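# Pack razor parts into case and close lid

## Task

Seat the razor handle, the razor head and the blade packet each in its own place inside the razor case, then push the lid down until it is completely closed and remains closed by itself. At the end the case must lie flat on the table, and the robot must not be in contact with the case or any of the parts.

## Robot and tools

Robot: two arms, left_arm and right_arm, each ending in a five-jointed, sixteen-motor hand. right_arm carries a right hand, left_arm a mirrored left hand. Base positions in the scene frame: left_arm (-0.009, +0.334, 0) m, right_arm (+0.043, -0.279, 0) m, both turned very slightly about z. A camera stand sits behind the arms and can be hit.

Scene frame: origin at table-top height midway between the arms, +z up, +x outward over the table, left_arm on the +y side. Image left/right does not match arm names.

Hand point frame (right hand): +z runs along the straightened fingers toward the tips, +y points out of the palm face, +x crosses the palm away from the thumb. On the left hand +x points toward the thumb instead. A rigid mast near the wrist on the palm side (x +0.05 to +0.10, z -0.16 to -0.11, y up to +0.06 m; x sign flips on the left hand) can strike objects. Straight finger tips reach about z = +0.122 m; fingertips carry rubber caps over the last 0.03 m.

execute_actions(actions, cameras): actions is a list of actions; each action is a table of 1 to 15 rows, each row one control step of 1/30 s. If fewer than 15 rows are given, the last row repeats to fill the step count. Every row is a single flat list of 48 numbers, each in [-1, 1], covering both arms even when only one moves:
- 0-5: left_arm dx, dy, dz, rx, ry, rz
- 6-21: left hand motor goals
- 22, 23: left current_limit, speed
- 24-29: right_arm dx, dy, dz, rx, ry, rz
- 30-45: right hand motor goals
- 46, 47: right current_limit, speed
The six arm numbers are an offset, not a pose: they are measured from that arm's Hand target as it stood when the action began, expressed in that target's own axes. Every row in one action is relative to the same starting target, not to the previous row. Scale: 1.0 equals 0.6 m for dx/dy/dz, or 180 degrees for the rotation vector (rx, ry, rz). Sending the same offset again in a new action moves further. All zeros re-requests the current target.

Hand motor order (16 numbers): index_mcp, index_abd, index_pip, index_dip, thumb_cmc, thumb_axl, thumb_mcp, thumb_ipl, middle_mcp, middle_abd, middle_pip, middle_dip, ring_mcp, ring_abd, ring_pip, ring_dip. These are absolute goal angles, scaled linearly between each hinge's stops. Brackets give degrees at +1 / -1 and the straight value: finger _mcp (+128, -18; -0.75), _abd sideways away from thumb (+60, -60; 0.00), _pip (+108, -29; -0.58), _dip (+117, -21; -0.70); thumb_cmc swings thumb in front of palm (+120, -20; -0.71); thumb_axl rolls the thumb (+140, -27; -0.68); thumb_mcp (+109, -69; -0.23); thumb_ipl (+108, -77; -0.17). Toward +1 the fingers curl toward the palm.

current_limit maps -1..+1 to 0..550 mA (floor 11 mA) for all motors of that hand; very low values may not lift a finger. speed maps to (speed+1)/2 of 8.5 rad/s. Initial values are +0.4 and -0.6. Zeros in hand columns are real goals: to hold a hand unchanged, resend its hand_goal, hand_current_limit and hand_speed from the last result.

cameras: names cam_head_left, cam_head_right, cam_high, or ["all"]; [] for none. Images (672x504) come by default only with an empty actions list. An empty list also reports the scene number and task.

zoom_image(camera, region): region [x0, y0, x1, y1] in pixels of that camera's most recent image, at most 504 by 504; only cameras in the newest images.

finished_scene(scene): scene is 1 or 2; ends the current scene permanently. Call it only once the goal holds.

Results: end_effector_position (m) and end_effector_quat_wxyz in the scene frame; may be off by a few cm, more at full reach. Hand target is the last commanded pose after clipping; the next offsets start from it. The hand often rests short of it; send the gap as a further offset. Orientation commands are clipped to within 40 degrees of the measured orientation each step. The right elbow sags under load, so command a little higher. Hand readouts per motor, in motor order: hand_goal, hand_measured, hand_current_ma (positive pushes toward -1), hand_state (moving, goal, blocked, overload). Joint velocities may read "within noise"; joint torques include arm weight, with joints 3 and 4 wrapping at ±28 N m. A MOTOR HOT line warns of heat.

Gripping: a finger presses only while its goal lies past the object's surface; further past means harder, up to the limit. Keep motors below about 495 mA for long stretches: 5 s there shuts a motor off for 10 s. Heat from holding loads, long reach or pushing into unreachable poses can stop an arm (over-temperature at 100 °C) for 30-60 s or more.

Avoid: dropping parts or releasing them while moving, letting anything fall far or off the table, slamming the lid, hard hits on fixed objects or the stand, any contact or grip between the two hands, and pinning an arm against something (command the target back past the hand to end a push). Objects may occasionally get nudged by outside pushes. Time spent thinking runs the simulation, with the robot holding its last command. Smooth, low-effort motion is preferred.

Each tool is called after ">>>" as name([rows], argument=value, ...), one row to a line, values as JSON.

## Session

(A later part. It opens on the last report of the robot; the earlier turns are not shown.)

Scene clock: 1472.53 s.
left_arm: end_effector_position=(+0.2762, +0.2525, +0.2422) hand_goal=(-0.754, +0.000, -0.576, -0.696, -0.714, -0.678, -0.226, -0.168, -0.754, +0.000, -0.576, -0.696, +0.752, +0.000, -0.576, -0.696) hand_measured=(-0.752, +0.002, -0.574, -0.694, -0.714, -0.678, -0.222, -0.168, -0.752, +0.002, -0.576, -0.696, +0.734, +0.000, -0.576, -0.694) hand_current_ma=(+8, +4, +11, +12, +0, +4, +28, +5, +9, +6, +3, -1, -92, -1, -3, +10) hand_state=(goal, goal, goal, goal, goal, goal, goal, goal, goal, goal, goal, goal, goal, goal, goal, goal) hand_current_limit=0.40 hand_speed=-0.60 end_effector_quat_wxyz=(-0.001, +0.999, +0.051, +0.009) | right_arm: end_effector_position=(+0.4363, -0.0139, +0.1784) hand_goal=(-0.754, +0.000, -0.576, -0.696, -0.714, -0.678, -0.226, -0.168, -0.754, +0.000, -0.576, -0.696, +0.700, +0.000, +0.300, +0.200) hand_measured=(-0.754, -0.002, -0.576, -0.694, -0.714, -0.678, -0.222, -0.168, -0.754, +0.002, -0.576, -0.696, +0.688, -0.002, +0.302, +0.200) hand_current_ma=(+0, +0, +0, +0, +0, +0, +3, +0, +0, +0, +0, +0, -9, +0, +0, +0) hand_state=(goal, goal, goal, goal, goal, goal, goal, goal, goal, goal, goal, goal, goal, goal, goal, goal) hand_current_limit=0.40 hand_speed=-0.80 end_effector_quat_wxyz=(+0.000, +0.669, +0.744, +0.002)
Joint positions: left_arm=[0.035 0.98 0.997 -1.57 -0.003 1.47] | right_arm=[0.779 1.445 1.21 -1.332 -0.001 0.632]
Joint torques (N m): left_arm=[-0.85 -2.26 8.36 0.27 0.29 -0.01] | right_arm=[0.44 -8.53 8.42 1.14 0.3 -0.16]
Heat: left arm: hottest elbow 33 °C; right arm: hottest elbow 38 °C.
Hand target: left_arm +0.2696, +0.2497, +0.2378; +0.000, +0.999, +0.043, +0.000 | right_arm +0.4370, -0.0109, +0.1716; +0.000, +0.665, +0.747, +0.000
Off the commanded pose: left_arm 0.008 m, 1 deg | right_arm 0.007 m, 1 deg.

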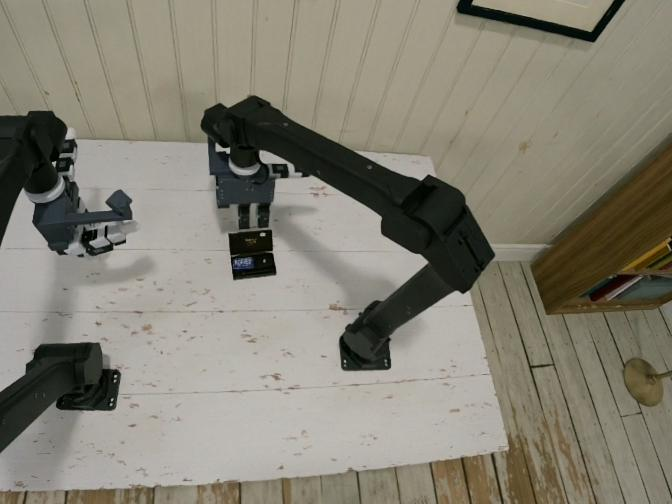

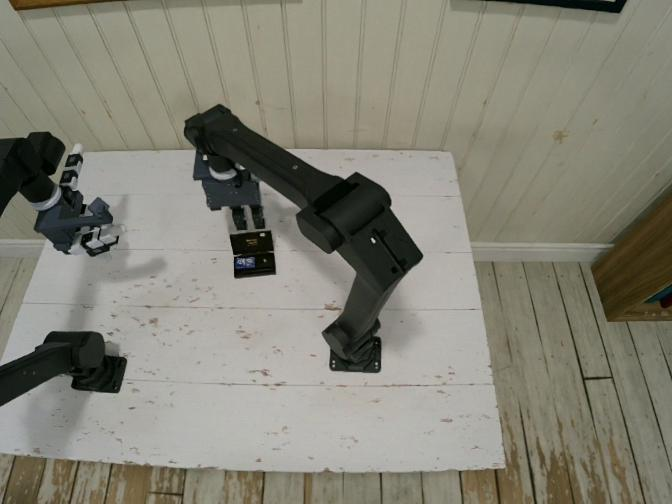

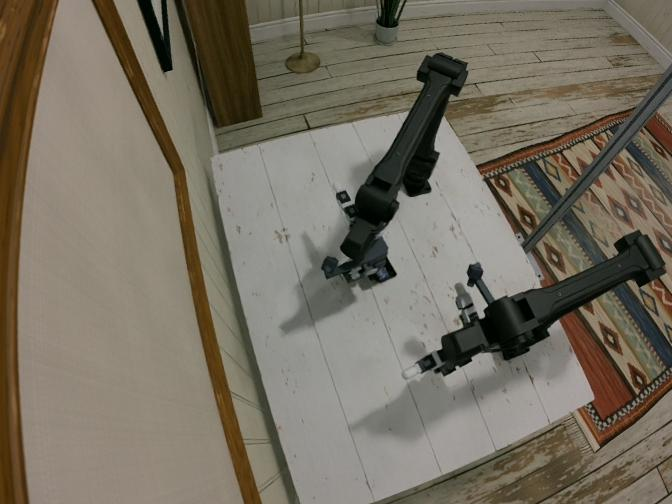

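>>> execute_actions([
  [[0,0,0,0,0,0,-0.754,0,-0.576,-0.696,-0.714,-0.678,-0.226,-0.168,-0.754,0,-0.576,-0.696,0.753,0,-0.576,-0.696,0.4,-0.6,0.0033,-0.029,0,0,0,0,-0.754,0,-0.576,-0.696,-0.714,-0.678,-0.226,-0.168,-0.754,0,-0.576,-0.696,0.7,0,0.3,0.2,0.4,-0.8]],
  [[0,0,0,0,0,0,-0.754,0,-0.576,-0.696,-0.714,-0.678,-0.226,-0.168,-0.754,0,-0.576,-0.696,0.753,0,-0.576,-0.696,0.4,-0.6,0.0033,-0.029,0,0,0,0,-0.754,0,-0.576,-0.696,-0.714,-0.678,-0.226,-0.168,-0.754,0,-0.576,-0.696,0.7,0,0.3,0.2,0.4,-0.8]],
], cameras=["all"])

>>> zoom_image(camera="cam_head_right", region=[220, 200, 300, 290])

>>> zoom_image(camera="cam_head_left", region=[220, 200, 300, 290])

Scene clock: 1487.63 s.
left_arm: end_effector_position=(+0.2762, +0.2525, +0.2422) hand_goal=(-0.754, +0.000, -0.576, -0.696, -0.714, -0.678, -0.226, -0.168, -0.754, +0.000, -0.576, -0.696, +0.752, +0.000, -0.576, -0.696) hand_measured=(-0.752, +0.002, -0.574, -0.694, -0.714, -0.678, -0.222, -0.168, -0.752, +0.002, -0.576, -0.696, +0.734, +0.000, -0.576, -0.694) hand_current_ma=(+8, +4, +11, +12, +0, +4, +28, +5, +9, +6, +3, -1, -92, -1, -3, +10) hand_state=(goal, goal, goal, goal, goal, goal, goal, goal, goal, goal, goal, goal, goal, goal, goal, goal) hand_current_limit=0.40 hand_speed=-0.60 end_effector_quat_wxyz=(-0.001, +0.999, +0.051, +0.009) | right_arm: end_effector_position=(+0.4066, -0.0110, +0.1717) hand_goal=(-0.754, +0.000, -0.576, -0.696, -0.714, -0.678, -0.226, -0.168, -0.754, +0.000, -0.576, -0.696, +0.700, +0.000, +0.300, +0.200) hand_measured=(-0.750, -0.002, -0.574, -0.694, -0.714, -0.678, -0.222, -0.168, -0.750, +0.002, -0.576, -0.696, +0.688, -0.002, +0.302, +0.200) hand_current_ma=(+1, +0, +0, +0, +0, +0, +3, +0, +1, +0, +0, +0, -9, +0, +0, +0) hand_state=(goal, goal, goal, goal, goal, goal, goal, goal, goal, goal, goal, goal, goal, goal, goal, goal) hand_current_limit=0.40 hand_speed=-0.80 end_effector_quat_wxyz=(+0.000, +0.662, +0.749, -0.002)
Joint positions: left_arm=[0.035 0.98 0.997 -1.57 -0.003 1.47] | right_arm=[0.833 1.402 1.148 -1.322 0 0.669]
Joint torques (N m): left_arm=[-0.5 -2.32 8.31 0.46 0.26 -0.04] | right_arm=[0.91 -9.35 7.98 0.84 0.26 0.08]
Heat: left arm: hottest elbow 33 °C; right arm: hottest elbow 36 °C.
Hand target: left_arm +0.2696, +0.2497, +0.2378; +0.000, +0.999, +0.043, +0.000 | right_arm +0.4020, -0.0110, +0.1717; +0.000, +0.665, +0.747, +0.000
Off the commanded pose: left_arm 0.008 m, 1 deg | right_arm 0.005 m, 1 deg.

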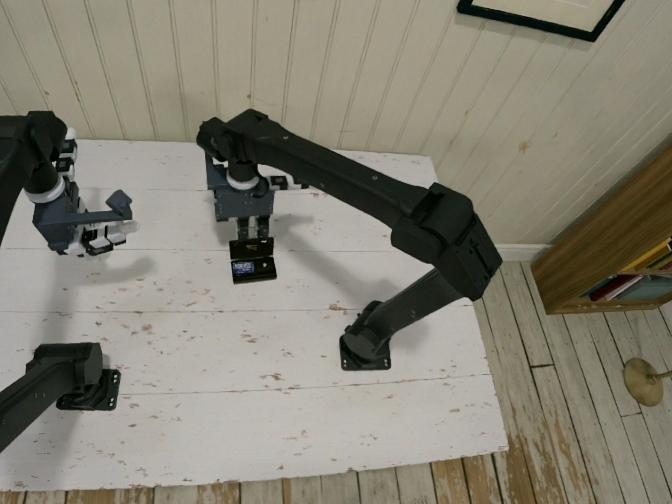

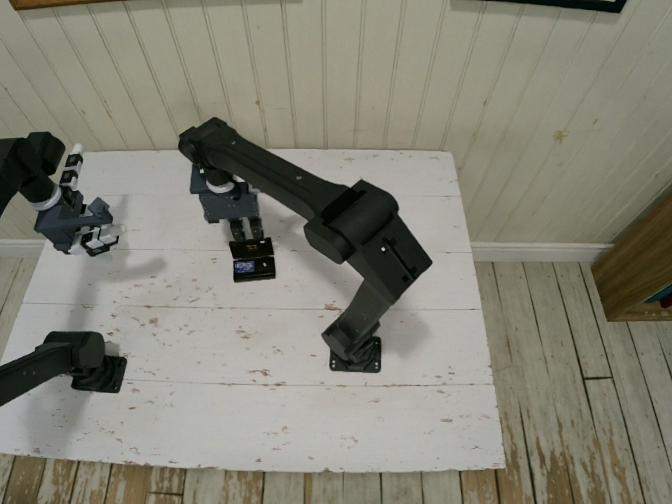

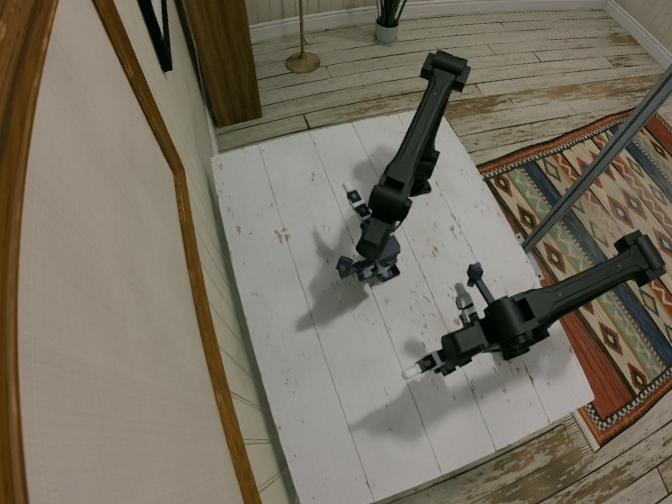

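Scaled by 5.600 from the camera's 672x504 image, which has a finer 960x720 frame.

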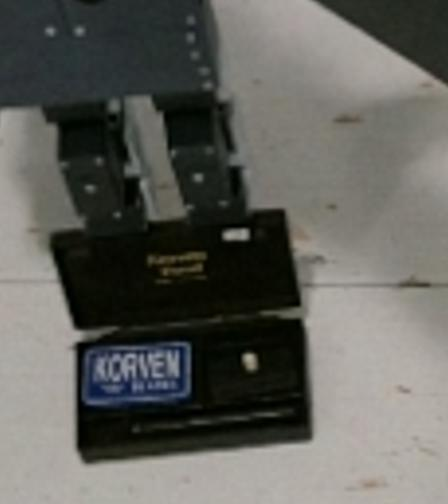

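Scaled by 5.600 from the camera's 672x504 image, which has a finer 960x720 frame.

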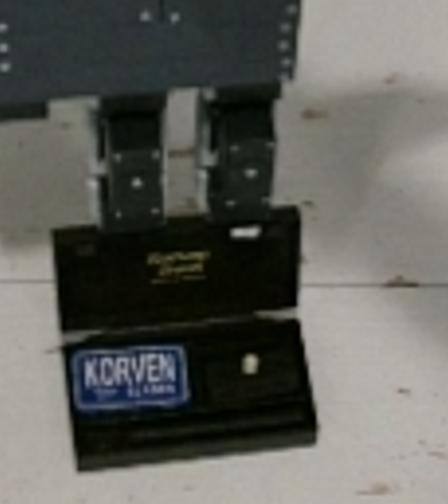

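>>> execute_actions([
  [[0,0,0,0,0,0,-0.754,0,-0.576,-0.696,-0.714,-0.678,-0.226,-0.168,-0.754,0,-0.576,-0.696,0.753,0,-0.576,-0.696,0.4,-0.6,0.0033,-0.029,0,0,0,0,-0.754,0,-0.576,-0.696,-0.714,-0.678,-0.226,-0.168,-0.754,0,-0.576,-0.696,0.7,0,0.3,0.2,0.4,-0.8]],
], cameras=["cam_head_left","cam_head_right"])

>>> zoom_image(camera="cam_head_right", region=[220, 200, 300, 290])

>>> zoom_image(camera="cam_head_left", region=[220, 200, 300, 290])

Scene clock: 1574.77 s.
left_arm: end_effector_position=(+0.2762, +0.2525, +0.2422) hand_goal=(-0.754, +0.000, -0.576, -0.696, -0.714, -0.678, -0.226, -0.168, -0.754, +0.000, -0.576, -0.696, +0.752, +0.000, -0.576, -0.696) hand_measured=(-0.752, +0.002, -0.574, -0.694, -0.714, -0.678, -0.222, -0.168, -0.752, +0.002, -0.576, -0.696, +0.734, +0.000, -0.576, -0.694) hand_current_ma=(+8, +4, +11, +12, +0, +4, +28, +5, +9, +6, +3, -1, -92, -1, -3, +10) hand_state=(goal, goal, goal, goal, goal, goal, goal, goal, goal, goal, goal, goal, goal, goal, goal, goal) hand_current_limit=0.40 hand_speed=-0.60 end_effector_quat_wxyz=(-0.001, +0.999, +0.051, +0.009) | right_arm: end_effector_position=(+0.3898, -0.0102, +0.1729) hand_goal=(-0.754, +0.000, -0.576, -0.696, -0.714, -0.678, -0.226, -0.168, -0.754, +0.000, -0.576, -0.696, +0.700, +0.000, +0.300, +0.200) hand_measured=(-0.750, +0.000, -0.574, -0.694, -0.714, -0.678, -0.222, -0.168, -0.750, +0.000, -0.574, -0.696, +0.688, -0.002, +0.302, +0.200) hand_current_ma=(+1, +0, +0, +0, +0, +0, +3, +0, +2, +0, +0, +0, -9, +0, +0, +0) hand_state=(goal, goal, goal, goal, goal, goal, goal, goal, goal, goal, goal, goal, goal, goal, goal, goal) hand_current_limit=0.40 hand_speed=-0.80 end_effector_quat_wxyz=(+0.000, +0.663, +0.749, +0.000)
Joint positions: left_arm=[0.035 0.98 0.997 -1.57 -0.003 1.47] | right_arm=[0.866 1.37 1.119 -1.321 0 0.703]
Joint torques (N m): left_arm=[-0.62 -2.2 8.29 0.28 0.28 0] | right_arm=[0.91 -9 7.84 0.77 0.26 0.06]
Heat: left arm: hottest elbow 33 °C; right arm: hottest elbow 32 °C.
Hand target: left_arm +0.2696, +0.2497, +0.2378; +0.000, +0.999, +0.043, +0.000 | right_arm +0.3844, -0.0111, +0.1716; +0.000, +0.665, +0.746, -0.001
Off the commanded pose: left_arm 0.008 m, 1 deg | right_arm 0.006 m, 0 deg.
Images, in order (width x height): cam_head_left 672x504, cam_head_right 672x504.

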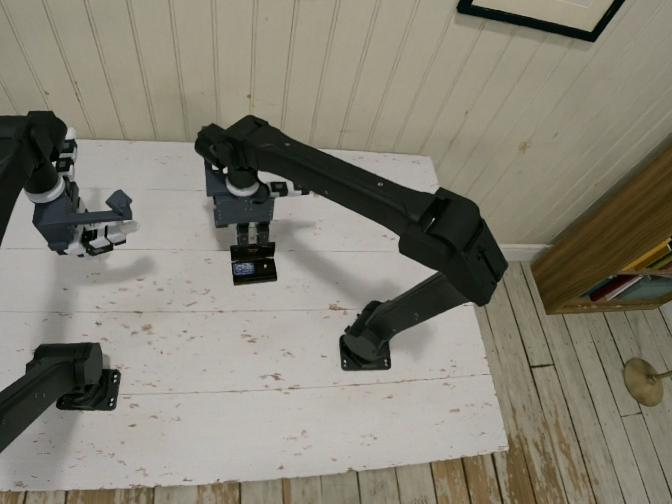

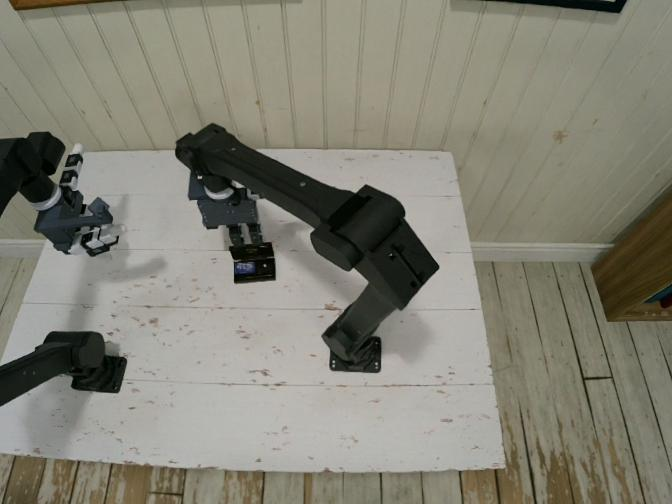

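Scaled by 5.600 from the camera's 672x504 image, which has a finer 960x720 frame.

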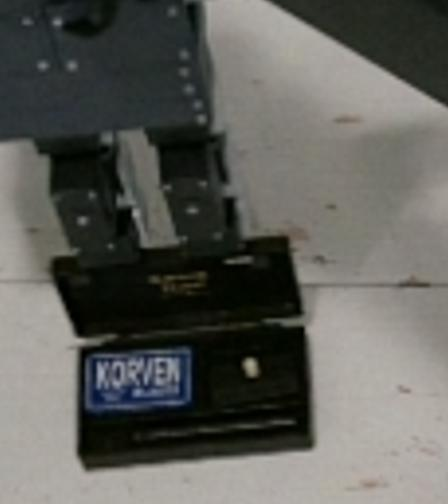

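Scaled by 5.600 from the camera's 672x504 image, which has a finer 960x720 frame.

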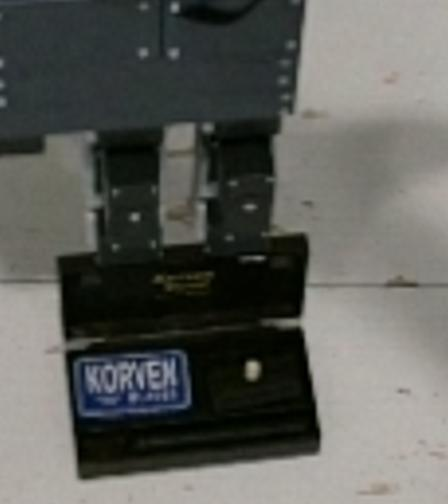

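>>> execute_actions([
  [[0,0,0,0,0,0,-0.754,0,-0.576,-0.696,-0.714,-0.678,-0.226,-0.168,-0.754,0,-0.576,-0.696,0.753,0,-0.576,-0.696,0.4,-0.6,0.0033,-0.03,0,0,0,0,-0.754,0,-0.576,-0.696,-0.714,-0.678,-0.226,-0.168,-0.754,0,-0.576,-0.696,0.7,0,0.3,0.2,0.4,-0.8]],
  [[0,0,0,0,0,0,-0.754,0,-0.576,-0.696,-0.714,-0.678,-0.226,-0.168,-0.754,0,-0.576,-0.696,0.753,0,-0.576,-0.696,0.4,-0.6,0.0015,-0.015,0,0,0,0,-0.754,0,-0.576,-0.696,-0.714,-0.678,-0.226,-0.168,-0.754,0,-0.576,-0.696,0.7,0,0.3,0.2,0.4,-0.8]],
], cameras=["cam_head_left","cam_head_right"])

>>> zoom_image(camera="cam_head_right", region=[220, 200, 300, 290])

>>> zoom_image(camera="cam_head_left", region=[220, 200, 300, 290])

Scene clock: 1584.30 s.
left_arm: end_effector_position=(+0.2762, +0.2525, +0.2422) hand_goal=(-0.754, +0.000, -0.576, -0.696, -0.714, -0.678, -0.226, -0.168, -0.754, +0.000, -0.576, -0.696, +0.752, +0.000, -0.576, -0.696) hand_measured=(-0.752, +0.002, -0.574, -0.694, -0.714, -0.678, -0.222, -0.168, -0.752, +0.002, -0.576, -0.696, +0.734, +0.000, -0.576, -0.694) hand_current_ma=(+8, +4, +11, +12, +0, +4, +28, +5, +9, +6, +3, -1, -92, -1, -3, +10) hand_state=(goal, goal, goal, goal, goal, goal, goal, goal, goal, goal, goal, goal, goal, goal, goal, goal) hand_current_limit=0.40 hand_speed=-0.60 end_effector_quat_wxyz=(-0.001, +0.999, +0.051, +0.009) | right_arm: end_effector_position=(+0.3640, -0.0103, +0.1715) hand_goal=(-0.754, +0.000, -0.576, -0.696, -0.714, -0.678, -0.226, -0.168, -0.754, +0.000, -0.576, -0.696, +0.700, +0.000, +0.300, +0.200) hand_measured=(-0.750, +0.000, -0.574, -0.696, -0.714, -0.678, -0.222, -0.168, -0.750, +0.000, -0.574, -0.696, +0.688, -0.002, +0.302, +0.200) hand_current_ma=(+2, +0, +0, +0, +0, +0, +3, +0, +2, +0, +0, +0, -9, +0, +0, +0) hand_state=(goal, goal, goal, goal, goal, goal, goal, goal, goal, goal, goal, goal, goal, goal, goal, goal) hand_current_limit=0.40 hand_speed=-0.80 end_effector_quat_wxyz=(+0.001, +0.664, +0.748, -0.001)
Joint positions: left_arm=[0.035 0.98 0.997 -1.57 -0.003 1.47] | right_arm=[0.919 1.327 1.075 -1.321 0.001 0.758]
Joint torques (N m): left_arm=[-0.5 -2.43 8.27 0.4 0.27 -0.04] | right_arm=[1.14 -8.64 7.84 0.66 0.23 0.05]
Heat: left arm: hottest elbow 33 °C; right arm: hottest elbow 33 °C.
Hand target: left_arm +0.2696, +0.2497, +0.2378; +0.000, +0.999, +0.043, +0.000 | right_arm +0.3573, -0.0113, +0.1718; +0.000, +0.665, +0.747, +0.000
Off the commanded pose: left_arm 0.008 m, 1 deg | right_arm 0.007 m, 0 deg.
Images, in order (width x height): cam_head_left 672x504, cam_head_right 672x504.

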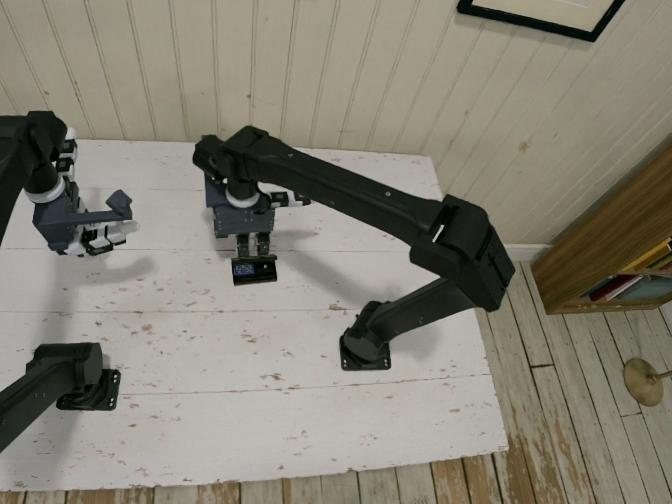

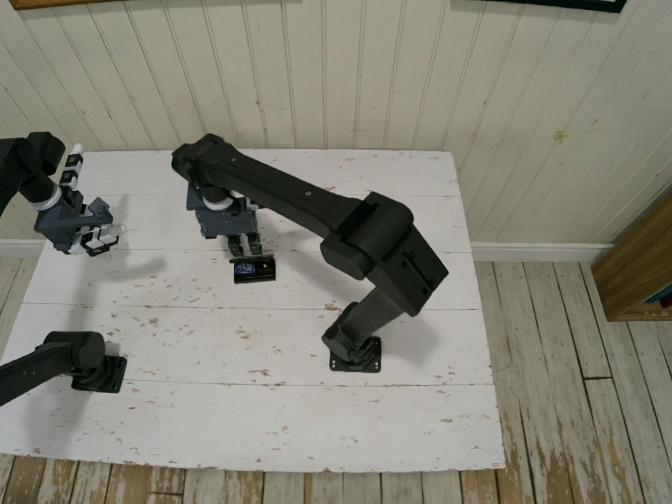

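Scaled by 5.600 from the camera's 672x504 image, which has a finer 960x720 frame.

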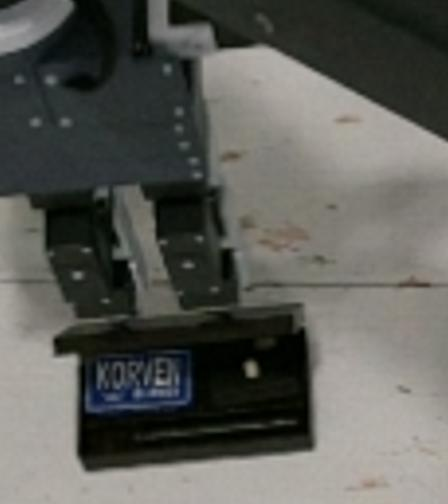

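Scaled by 5.600 from the camera's 672x504 image, which has a finer 960x720 frame.

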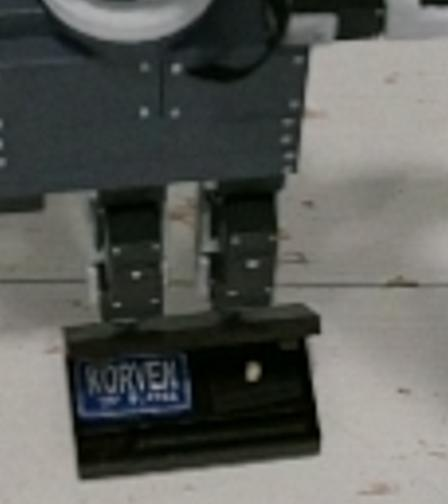

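>>> execute_actions([
  [[0,0,0,0,0,0,-0.754,0,-0.576,-0.696,-0.714,-0.678,-0.226,-0.168,-0.754,0,-0.576,-0.696,0.753,0,-0.576,-0.696,0.4,-0.6,0.0033,-0.03,0,0,0,0,-0.754,0,-0.576,-0.696,-0.714,-0.678,-0.226,-0.168,-0.754,0,-0.576,-0.696,0.7,0,0.3,0.2,0.4,-0.8]],
], cameras=["cam_head_left","cam_head_right"])

>>> zoom_image(camera="cam_head_right", region=[220, 200, 300, 290])

>>> zoom_image(camera="cam_head_left", region=[220, 200, 300, 290])

Scene clock: 1592.87 s.
left_arm: end_effector_position=(+0.2762, +0.2525, +0.2422) hand_goal=(-0.754, +0.000, -0.576, -0.696, -0.714, -0.678, -0.226, -0.168, -0.754, +0.000, -0.576, -0.696, +0.752, +0.000, -0.576, -0.696) hand_measured=(-0.752, +0.002, -0.574, -0.694, -0.714, -0.678, -0.222, -0.168, -0.752, +0.002, -0.576, -0.696, +0.734, +0.000, -0.576, -0.694) hand_current_ma=(+8, +4, +11, +12, +0, +4, +28, +5, +9, +6, +3, -1, -92, -1, -3, +10) hand_state=(goal, goal, goal, goal, goal, goal, goal, goal, goal, goal, goal, goal, goal, goal, goal, goal) hand_current_limit=0.40 hand_speed=-0.60 end_effector_quat_wxyz=(-0.001, +0.999, +0.051, +0.009) | right_arm: end_effector_position=(+0.3437, -0.0088, +0.1722) hand_goal=(-0.754, +0.000, -0.576, -0.696, -0.714, -0.678, -0.226, -0.168, -0.754, +0.000, -0.576, -0.696, +0.700, +0.000, +0.300, +0.200) hand_measured=(-0.750, +0.000, -0.574, -0.696, -0.714, -0.678, -0.222, -0.168, -0.752, +0.000, -0.574, -0.696, +0.688, -0.002, +0.302, +0.200) hand_current_ma=(+1, +0, +0, +0, +0, +0, +3, +0, +1, +0, +0, +0, -9, +0, +0, +0) hand_state=(goal, goal, goal, goal, goal, goal, goal, goal, goal, goal, goal, goal, goal, goal, goal, goal) hand_current_limit=0.40 hand_speed=-0.80 end_effector_quat_wxyz=(+0.000, +0.661, +0.750, +0.001)
Joint positions: left_arm=[0.035 0.98 0.997 -1.57 -0.003 1.47] | right_arm=[0.964 1.292 1.045 -1.322 0 0.798]
Joint torques (N m): left_arm=[-0.56 -2.73 8.28 0.27 0.29 -0.02] | right_arm=[0.73 -7.88 8.08 0.59 0.25 0.08]
Heat: left arm: hottest elbow 33 °C; right arm: hottest elbow 33 °C.
Hand target: left_arm +0.2696, +0.2497, +0.2378; +0.000, +0.999, +0.043, +0.000 | right_arm +0.3392, -0.0115, +0.1718; +0.000, +0.665, +0.746, +0.000
Off the commanded pose: left_arm 0.008 m, 1 deg | right_arm 0.005 m, 1 deg.
Images, in order (width x height): cam_head_left 672x504, cam_head_right 672x504.

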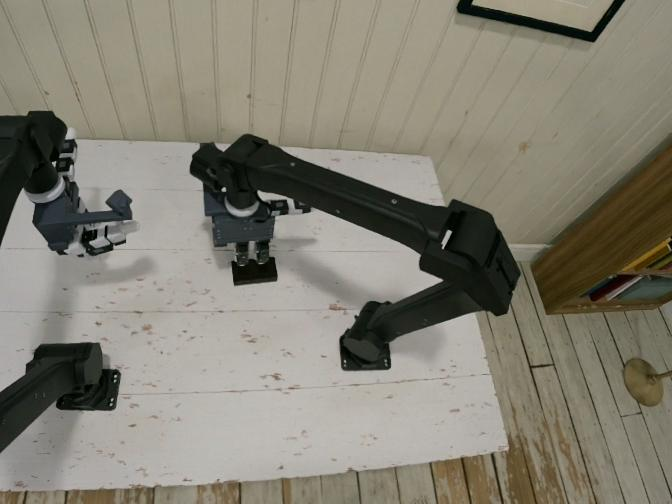

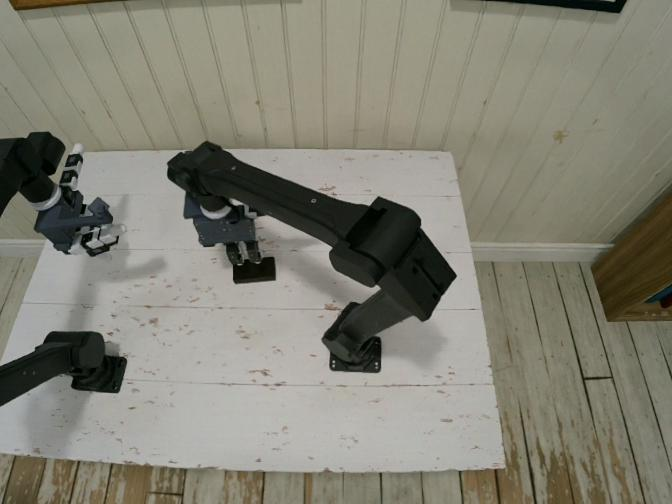

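Scaled by 5.600 from the camera's 672x504 image, which has a finer 960x720 frame.

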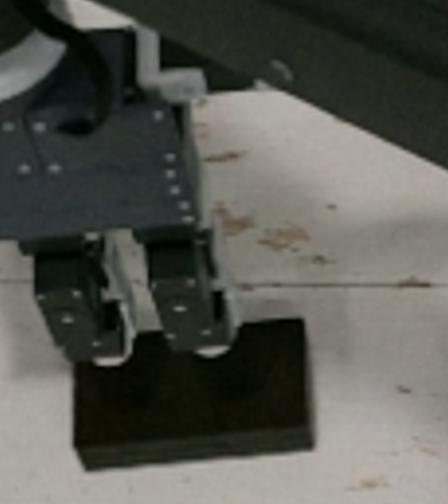

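Scaled by 5.600 from the camera's 672x504 image, which has a finer 960x720 frame.

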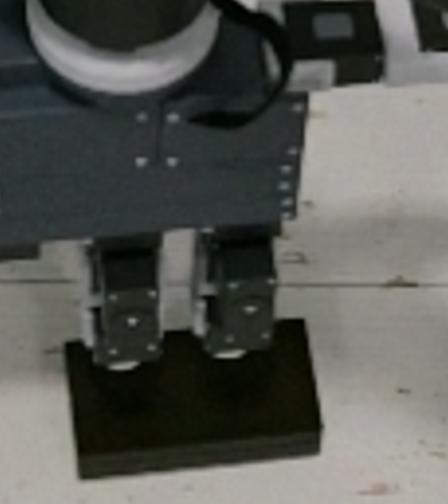

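>>> execute_actions([
  [[0,0,0,0,0,0,-0.754,0,-0.576,-0.696,-0.714,-0.678,-0.226,-0.168,-0.754,0,-0.576,-0.696,0.753,0,-0.576,-0.696,0.4,-0.6,-0.009,-0.0237,-0.01,0,0,0,-0.754,0,-0.576,-0.696,-0.714,-0.678,-0.226,-0.168,-0.754,0,-0.576,-0.696,0.7,0,0.3,0.2,0.4,-0.8]],
  [[0,0,0,0,0,0,-0.754,0,-0.576,-0.696,-0.714,-0.678,-0.226,-0.168,-0.754,0,-0.576,-0.696,0.753,0,-0.576,-0.696,0.4,-0.6,0,0,0.045,0,0,0,-0.754,0,-0.576,-0.696,-0.714,-0.678,-0.226,-0.168,-0.754,0,-0.576,-0.696,0.7,0,0.3,0.2,0.4,-0.8]],
], cameras=["cam_head_left","cam_head_right","cam_high"])

>>> zoom_image(camera="cam_head_right", region=[220, 200, 300, 290])

>>> zoom_image(camera="cam_head_left", region=[220, 200, 300, 290])

Scene clock: 1612.93 s.
left_arm: end_effector_position=(+0.2762, +0.2525, +0.2422) hand_goal=(-0.754, +0.000, -0.576, -0.696, -0.714, -0.678, -0.226, -0.168, -0.754, +0.000, -0.576, -0.696, +0.752, +0.000, -0.576, -0.696) hand_measured=(-0.752, +0.002, -0.574, -0.694, -0.714, -0.678, -0.222, -0.168, -0.752, +0.002, -0.576, -0.696, +0.734, +0.000, -0.576, -0.694) hand_current_ma=(+8, +4, +11, +12, +0, +4, +28, +5, +9, +6, +3, -1, -92, -1, -3, +10) hand_state=(goal, goal, goal, goal, goal, goal, goal, goal, goal, goal, goal, goal, goal, goal, goal, goal) hand_current_limit=0.40 hand_speed=-0.60 end_effector_quat_wxyz=(-0.001, +0.999, +0.051, +0.009) | right_arm: end_effector_position=(+0.3283, -0.0224, +0.1563) hand_goal=(-0.754, +0.000, -0.576, -0.696, -0.714, -0.678, -0.226, -0.168, -0.754, +0.000, -0.576, -0.696, +0.700, +0.000, +0.300, +0.200) hand_measured=(-0.752, +0.000, -0.574, -0.696, -0.714, -0.678, -0.222, -0.168, -0.752, +0.000, -0.574, -0.696, +0.688, -0.002, +0.302, +0.200) hand_current_ma=(+1, +0, +0, +0, +0, +0, +3, +0, +0, +0, +0, +0, -9, +0, +0, +0) hand_state=(goal, goal, goal, goal, goal, goal, goal, goal, goal, goal, goal, goal, goal, goal, goal, goal) hand_current_limit=0.40 hand_speed=-0.80 end_effector_quat_wxyz=(+0.000, +0.664, +0.747, +0.001)
Joint positions: left_arm=[0.035 0.98 0.997 -1.57 -0.003 1.47] | right_arm=[0.977 1.251 0.965 -1.282 0 0.819]
Joint torques (N m): left_arm=[-0.44 -2.43 8.34 0.36 0.3 -0.03] | right_arm=[1.26 -5.71 8.35 1.13 0.25 0.07]
Heat: left arm: hottest elbow 33 °C; right arm: hottest elbow 33 °C.
Hand target: left_arm +0.2696, +0.2497, +0.2378; +0.000, +0.999, +0.043, +0.000 | right_arm +0.3257, -0.0184, +0.1508; +0.000, +0.665, +0.746, +0.000
Off the commanded pose: left_arm 0.008 m, 1 deg | right_arm 0.007 m, 0 deg.

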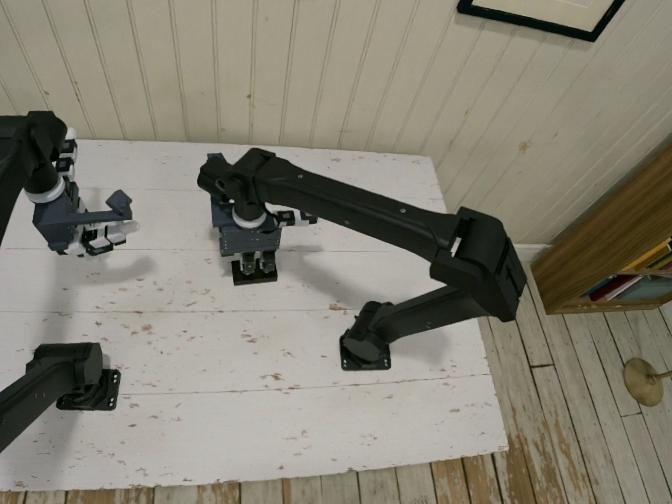

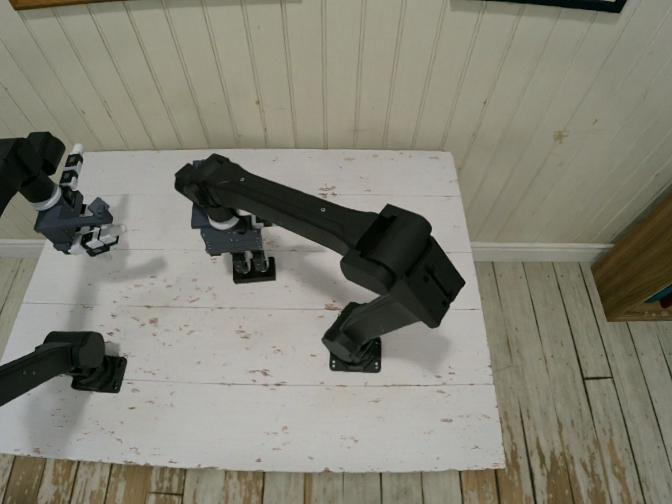

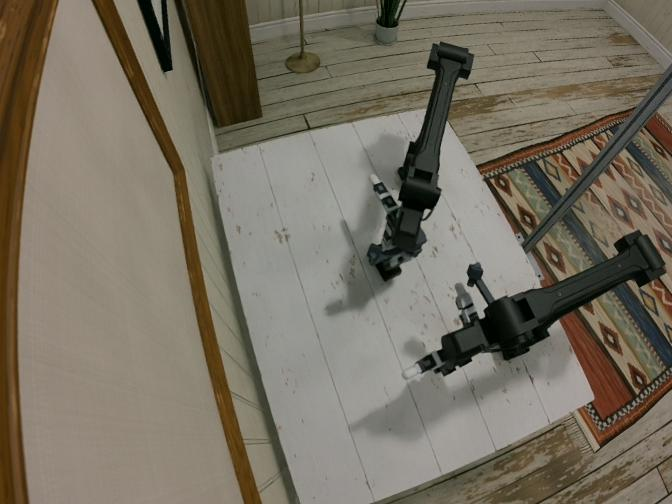

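Scaled by 5.600 from the camera's 672x504 image, which has a finer 960x720 frame.

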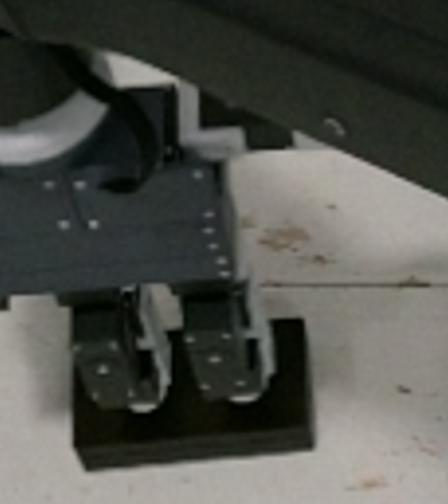

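Scaled by 5.600 from the camera's 672x504 image, which has a finer 960x720 frame.

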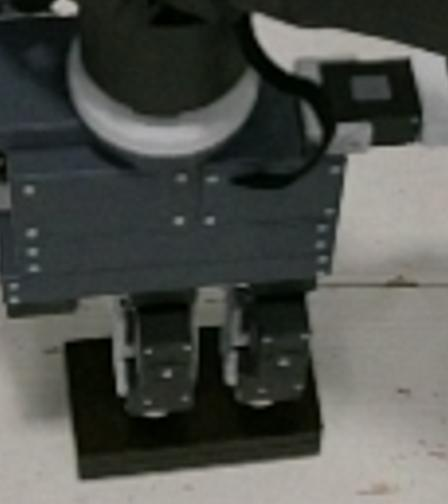

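>>> execute_actions([
  [[0,0,0,0,0,0,-0.754,0,-0.576,-0.696,-0.714,-0.678,-0.226,-0.168,-0.754,0,-0.576,-0.696,0.753,0,-0.576,-0.696,0.4,-0.6,0,0,0.0167,0,0,0,-0.754,0,-0.576,-0.696,-0.714,-0.678,-0.226,-0.168,-0.754,0,-0.576,-0.696,0.7,0,0.3,0.2,0.4,-0.8]],
  [[0,0,0,0,0,0,-0.754,0,-0.576,-0.696,-0.714,-0.678,-0.226,-0.168,-0.754,0,-0.576,-0.696,0.753,0,-0.576,-0.696,0.4,-0.6,0,0,0.0083,0,0,0,-0.754,0,-0.576,-0.696,-0.714,-0.678,-0.226,-0.168,-0.754,0,-0.576,-0.696,0.7,0,0.3,0.2,0.4,-0.8]],
])

>>> execute_actions([
  [[0,0,0,0,0,0,-0.754,0,-0.576,-0.696,-0.714,-0.678,-0.226,-0.168,-0.754,0,-0.576,-0.696,0.753,0,-0.576,-0.696,0.4,-0.6,0,0,0.0083,0,0,0,-0.754,0,-0.576,-0.696,-0.714,-0.678,-0.226,-0.168,-0.754,0,-0.576,-0.696,0.7,0,0.3,0.2,0.4,-0.8]],
], cameras=["cam_head_left","cam_head_right"])

Scene clock: 1621.47 s.
left_arm: end_effector_position=(+0.2762, +0.2525, +0.2422) hand_goal=(-0.754, +0.000, -0.576, -0.696, -0.714, -0.678, -0.226, -0.168, -0.754, +0.000, -0.576, -0.696, +0.752, +0.000, -0.576, -0.696) hand_measured=(-0.752, +0.002, -0.574, -0.694, -0.714, -0.678, -0.222, -0.168, -0.752, +0.002, -0.576, -0.696, +0.734, +0.000, -0.576, -0.694) hand_current_ma=(+8, +4, +11, +12, +0, +4, +28, +5, +9, +6, +3, -1, -92, -1, -3, +10) hand_state=(goal, goal, goal, goal, goal, goal, goal, goal, goal, goal, goal, goal, goal, goal, goal, goal) hand_current_limit=0.40 hand_speed=-0.60 end_effector_quat_wxyz=(-0.001, +0.999, +0.051, +0.009) | right_arm: end_effector_position=(+0.3302, -0.0200, +0.1510) hand_goal=(-0.754, +0.000, -0.576, -0.696, -0.714, -0.678, -0.226, -0.168, -0.754, +0.000, -0.576, -0.696, +0.700, +0.000, +0.300, +0.200) hand_measured=(-0.758, -0.008, -0.578, -0.696, -0.714, -0.678, -0.222, -0.168, -0.752, +0.000, -0.574, -0.696, +0.688, -0.002, +0.302, +0.200) hand_current_ma=(-1, -3, +0, +0, +0, +0, +3, +0, +0, +0, +0, +0, -9, +0, +0, +0) hand_state=(goal, goal, goal, goal, goal, goal, goal, goal, goal, goal, goal, goal, goal, goal, goal, goal) hand_current_limit=0.40 hand_speed=-0.80 end_effector_quat_wxyz=(-0.001, +0.665, +0.747, +0.009)
Joint positions: left_arm=[0.035 0.98 0.997 -1.57 -0.003 1.47] | right_arm=[0.977 1.254 0.951 -1.25 0 0.82]
Joint torques (N m): left_arm=[-0.5 -2.49 8.29 0.44 0.31 -0.06] | right_arm=[1.26 -5.13 7.01 1.51 0.27 0.06]
Heat: left arm: hottest elbow 33 °C; right arm: hottest elbow 33 °C.
Hand target: left_arm +0.2696, +0.2497, +0.2378; +0.000, +0.999, +0.043, +0.000 | right_arm +0.3256, -0.0185, +0.1358; +0.000, +0.665, +0.746, +0.000
Off the commanded pose: left_arm 0.008 m, 1 deg | right_arm 0.016 m, 1 deg.

Scene clock: 1622.17 s.
left_arm: end_effector_position=(+0.2762, +0.2525, +0.2422) hand_goal=(-0.754, +0.000, -0.576, -0.696, -0.714, -0.678, -0.226, -0.168, -0.754, +0.000, -0.576, -0.696, +0.752, +0.000, -0.576, -0.696) hand_measured=(-0.752, +0.002, -0.574, -0.694, -0.714, -0.678, -0.222, -0.168, -0.752, +0.002, -0.576, -0.696, +0.734, +0.000, -0.576, -0.694) hand_current_ma=(+8, +4, +11, +12, +0, +4, +28, +5, +9, +6, +3, -1, -92, -1, -3, +10) hand_state=(goal, goal, goal, goal, goal, goal, goal, goal, goal, goal, goal, goal, goal, goal, goal, goal) hand_current_limit=0.40 hand_speed=-0.60 end_effector_quat_wxyz=(-0.001, +0.999, +0.051, +0.009) | right_arm: end_effector_position=(+0.3310, -0.0196, +0.1505) hand_goal=(-0.754, +0.000, -0.576, -0.696, -0.714, -0.678, -0.226, -0.168, -0.754, +0.000, -0.576, -0.696, +0.700, +0.000, +0.300, +0.200) hand_measured=(-0.764, -0.016, -0.582, -0.698, -0.714, -0.678, -0.222, -0.168, -0.752, +0.000, -0.574, -0.696, +0.688, -0.002, +0.302, +0.200) hand_current_ma=(-6, -9, -3, +0, +0, +0, +3, +0, +0, +0, +0, +0, -9, +0, +0, +0) hand_state=(goal, goal, goal, goal, goal, goal, goal, goal, goal, goal, goal, goal, goal, goal, goal, goal) hand_current_limit=0.40 hand_speed=-0.80 end_effector_quat_wxyz=(+0.000, +0.665, +0.747, +0.011)
Joint positions: left_arm=[0.035 0.98 0.997 -1.57 -0.003 1.47] | right_arm=[0.977 1.254 0.949 -1.243 0.002 0.821]
Joint torques (N m): left_arm=[-0.56 -2.55 8.31 0.4 0.28 -0.02] | right_arm=[1.26 -4.78 6.41 1.76 0.19 0.05]
Heat: left arm: hottest elbow 33 °C; right arm: hottest elbow 32 °C.
Hand target: left_arm +0.2696, +0.2497, +0.2378; +0.000, +0.999, +0.043, +0.000 | right_arm +0.3256, -0.0185, +0.1308; +0.000, +0.665, +0.746, +0.000
Off the commanded pose: left_arm 0.008 m, 1 deg | right_arm 0.020 m, 1 deg.
Images, in order (width x height): cam_head_left 672x504, cam_head_right 672x504.

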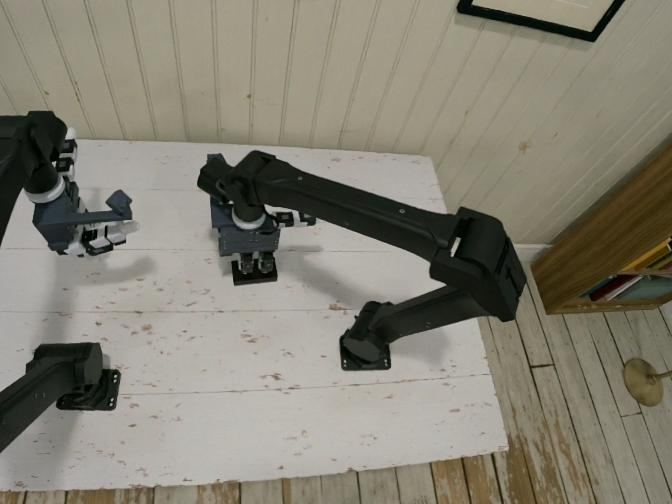

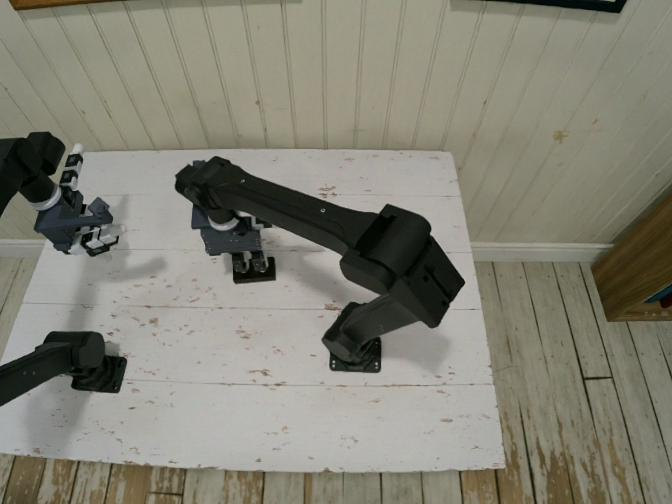

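>>> zoom_image(camera="cam_head_right", region=[228, 255, 282, 290])

>>> zoom_image(camera="cam_head_left", region=[228, 255, 282, 290])

Scaled by 9.333 from the camera's 672x504 image, which has a finer 960x720 frame.

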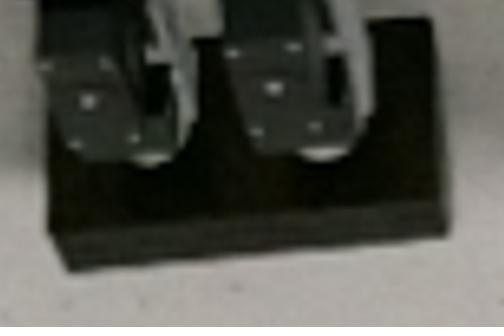

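Scaled by 9.333 from the camera's 672x504 image, which has a finer 960x720 frame.

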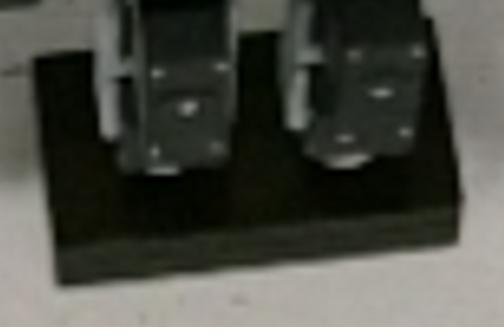

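>>> execute_actions([
  [[0,0,0,0,0,0,-0.754,0,-0.576,-0.696,-0.714,-0.678,-0.226,-0.168,-0.754,0,-0.576,-0.696,0.753,0,-0.576,-0.696,0.4,-0.6,0,0,0.0167,0,0,0,-0.754,0,-0.576,-0.696,-0.714,-0.678,-0.226,-0.168,-0.754,0,-0.576,-0.696,0.7,0,0.3,0.2,0.4,-0.8]],
])

>>> execute_actions([
  [[0,0,0,0,0,0,-0.754,0,-0.576,-0.696,-0.714,-0.678,-0.226,-0.168,-0.754,0,-0.576,-0.696,0.753,0,-0.576,-0.696,0.4,-0.6,0,0,0.0167,0,0,0,-0.754,0,-0.576,-0.696,-0.714,-0.678,-0.226,-0.168,-0.754,0,-0.576,-0.696,0.7,0,0.3,0.2,0.4,-0.8]],
], cameras=["cam_head_left","cam_head_right"])

>>> zoom_image(camera="cam_head_right", region=[228, 255, 282, 290])

>>> zoom_image(camera="cam_head_left", region=[228, 255, 282, 290])

Scene clock: 1639.37 s.
left_arm: end_effector_position=(+0.2762, +0.2525, +0.2422) hand_goal=(-0.754, +0.000, -0.576, -0.696, -0.714, -0.678, -0.226, -0.168, -0.754, +0.000, -0.576, -0.696, +0.752, +0.000, -0.576, -0.696) hand_measured=(-0.752, +0.002, -0.574, -0.694, -0.714, -0.678, -0.222, -0.168, -0.752, +0.002, -0.576, -0.696, +0.734, +0.000, -0.576, -0.694) hand_current_ma=(+8, +4, +11, +12, +0, +4, +28, +5, +9, +6, +3, -1, -92, -1, -3, +10) hand_state=(goal, goal, goal, goal, goal, goal, goal, goal, goal, goal, goal, goal, goal, goal, goal, goal) hand_current_limit=0.40 hand_speed=-0.60 end_effector_quat_wxyz=(-0.001, +0.999, +0.051, +0.009) | right_arm: end_effector_position=(+0.3329, -0.0186, +0.1499) hand_goal=(-0.754, +0.000, -0.576, -0.696, -0.714, -0.678, -0.226, -0.168, -0.754, +0.000, -0.576, -0.696, +0.700, +0.000, +0.300, +0.200) hand_measured=(-0.778, -0.032, -0.592, -0.702, -0.714, -0.678, -0.222, -0.168, -0.752, +0.000, -0.574, -0.696, +0.688, -0.002, +0.302, +0.200) hand_current_ma=(-25, -30, -13, -3, +0, +0, +3, +0, +0, +0, +0, +0, -9, +0, +0, +0) hand_state=(blocked, blocked, goal, goal, goal, goal, goal, goal, goal, goal, goal, goal, goal, goal, goal, goal) hand_current_limit=0.40 hand_speed=-0.80 end_effector_quat_wxyz=(+0.002, +0.666, +0.746, +0.017)
Joint positions: left_arm=[0.035 0.98 0.997 -1.57 -0.003 1.47] | right_arm=[0.977 1.253 0.944 -1.228 0.008 0.822]
Joint torques (N m): left_arm=[-0.79 -2.43 8.34 0.34 0.26 -0.03] | right_arm=[1.2 -4.25 5.22 2.19 -0.02 0.03]
Heat: left arm: hottest elbow 33 °C; right arm: hottest elbow 32 °C.
Hand target: left_arm +0.2696, +0.2497, +0.2378; +0.000, +0.999, +0.043, +0.000 | right_arm +0.3255, -0.0185, +0.1207; +0.000, +0.665, +0.747, +0.000
Off the commanded pose: left_arm 0.008 m, 1 deg | right_arm 0.030 m, 2 deg.

Scene clock: 1640.07 s.
left_arm: end_effector_position=(+0.2762, +0.2525, +0.2422) hand_goal=(-0.754, +0.000, -0.576, -0.696, -0.714, -0.678, -0.226, -0.168, -0.754, +0.000, -0.576, -0.696, +0.752, +0.000, -0.576, -0.696) hand_measured=(-0.752, +0.002, -0.574, -0.694, -0.714, -0.678, -0.222, -0.168, -0.752, +0.002, -0.576, -0.696, +0.734, +0.000, -0.576, -0.694) hand_current_ma=(+8, +4, +11, +12, +0, +4, +28, +5, +9, +6, +3, -1, -92, -1, -3, +10) hand_state=(goal, goal, goal, goal, goal, goal, goal, goal, goal, goal, goal, goal, goal, goal, goal, goal) hand_current_limit=0.40 hand_speed=-0.60 end_effector_quat_wxyz=(-0.001, +0.999, +0.051, +0.009) | right_arm: end_effector_position=(+0.3347, -0.0177, +0.1500) hand_goal=(-0.754, +0.000, -0.576, -0.696, -0.714, -0.678, -0.226, -0.168, -0.754, +0.000, -0.576, -0.696, +0.700, +0.000, +0.300, +0.200) hand_measured=(-0.790, -0.048, -0.604, -0.708, -0.714, -0.678, -0.222, -0.168, -0.752, +0.000, -0.574, -0.696, +0.688, -0.002, +0.302, +0.200) hand_current_ma=(-52, -60, -29, -8, +0, +0, +3, +0, +0, +0, +0, +0, -9, +0, +0, +0) hand_state=(blocked, blocked, blocked, goal, goal, goal, goal, goal, goal, goal, goal, goal, goal, goal, goal, goal) hand_current_limit=0.40 hand_speed=-0.80 end_effector_quat_wxyz=(+0.004, +0.666, +0.746, +0.025)
Joint positions: left_arm=[0.035 0.98 0.997 -1.57 -0.003 1.47] | right_arm=[0.977 1.249 0.938 -1.211 0.013 0.822]
Joint torques (N m): left_arm=[-0.38 -2.14 8.36 0.23 0.31 -0.04] | right_arm=[1.26 -3.43 4.21 2.55 -0.21 0.03]
Heat: left arm: hottest elbow 33 °C; right arm: hottest elbow 32 °C.
Hand target: left_arm +0.2696, +0.2497, +0.2378; +0.000, +0.999, +0.043, +0.000 | right_arm +0.3256, -0.0184, +0.1107; +0.000, +0.665, +0.746, +0.000
Off the commanded pose: left_arm 0.008 m, 1 deg | right_arm 0.040 m, 3 deg.
Images, in order (width x height): cam_head_left 672x504, cam_head_right 672x504.

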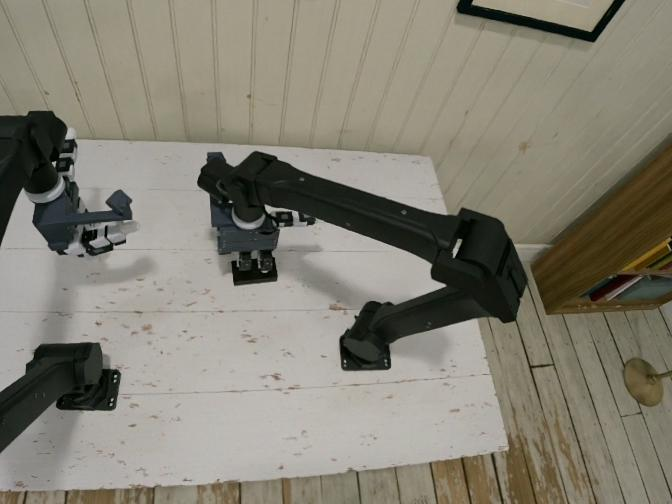

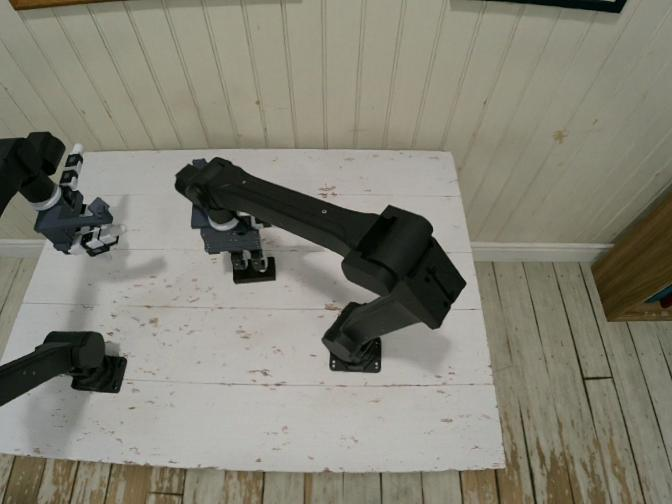

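Scaled by 9.333 from the camera's 672x504 image, which has a finer 960x720 frame.

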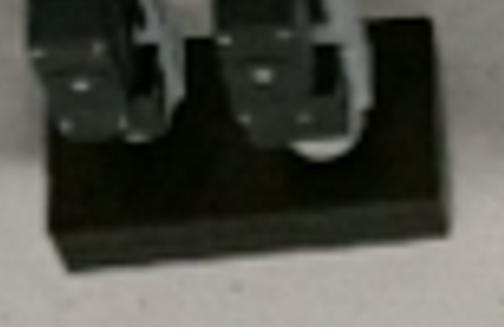

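Scaled by 9.333 from the camera's 672x504 image, which has a finer 960x720 frame.

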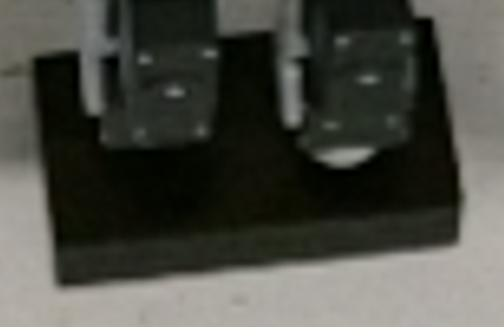

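>>> zoom_image(camera="cam_head_right", region=[230, 272, 254, 288])

>>> zoom_image(camera="cam_head_right", region=[256, 270, 280, 286])

Scaled by 21.000 from the camera's 672x504 image, which has a finer 960x720 frame.

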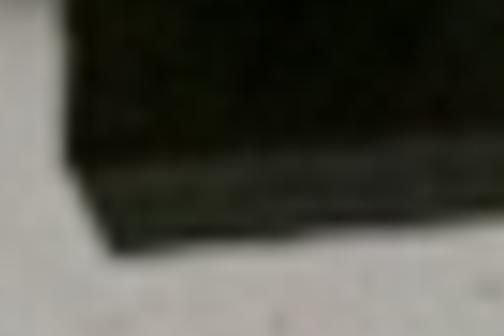

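Scaled by 21.000 from the camera's 672x504 image, which has a finer 960x720 frame.

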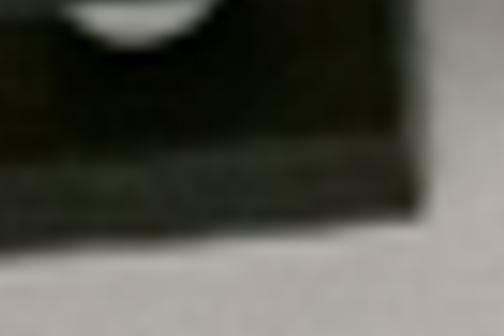

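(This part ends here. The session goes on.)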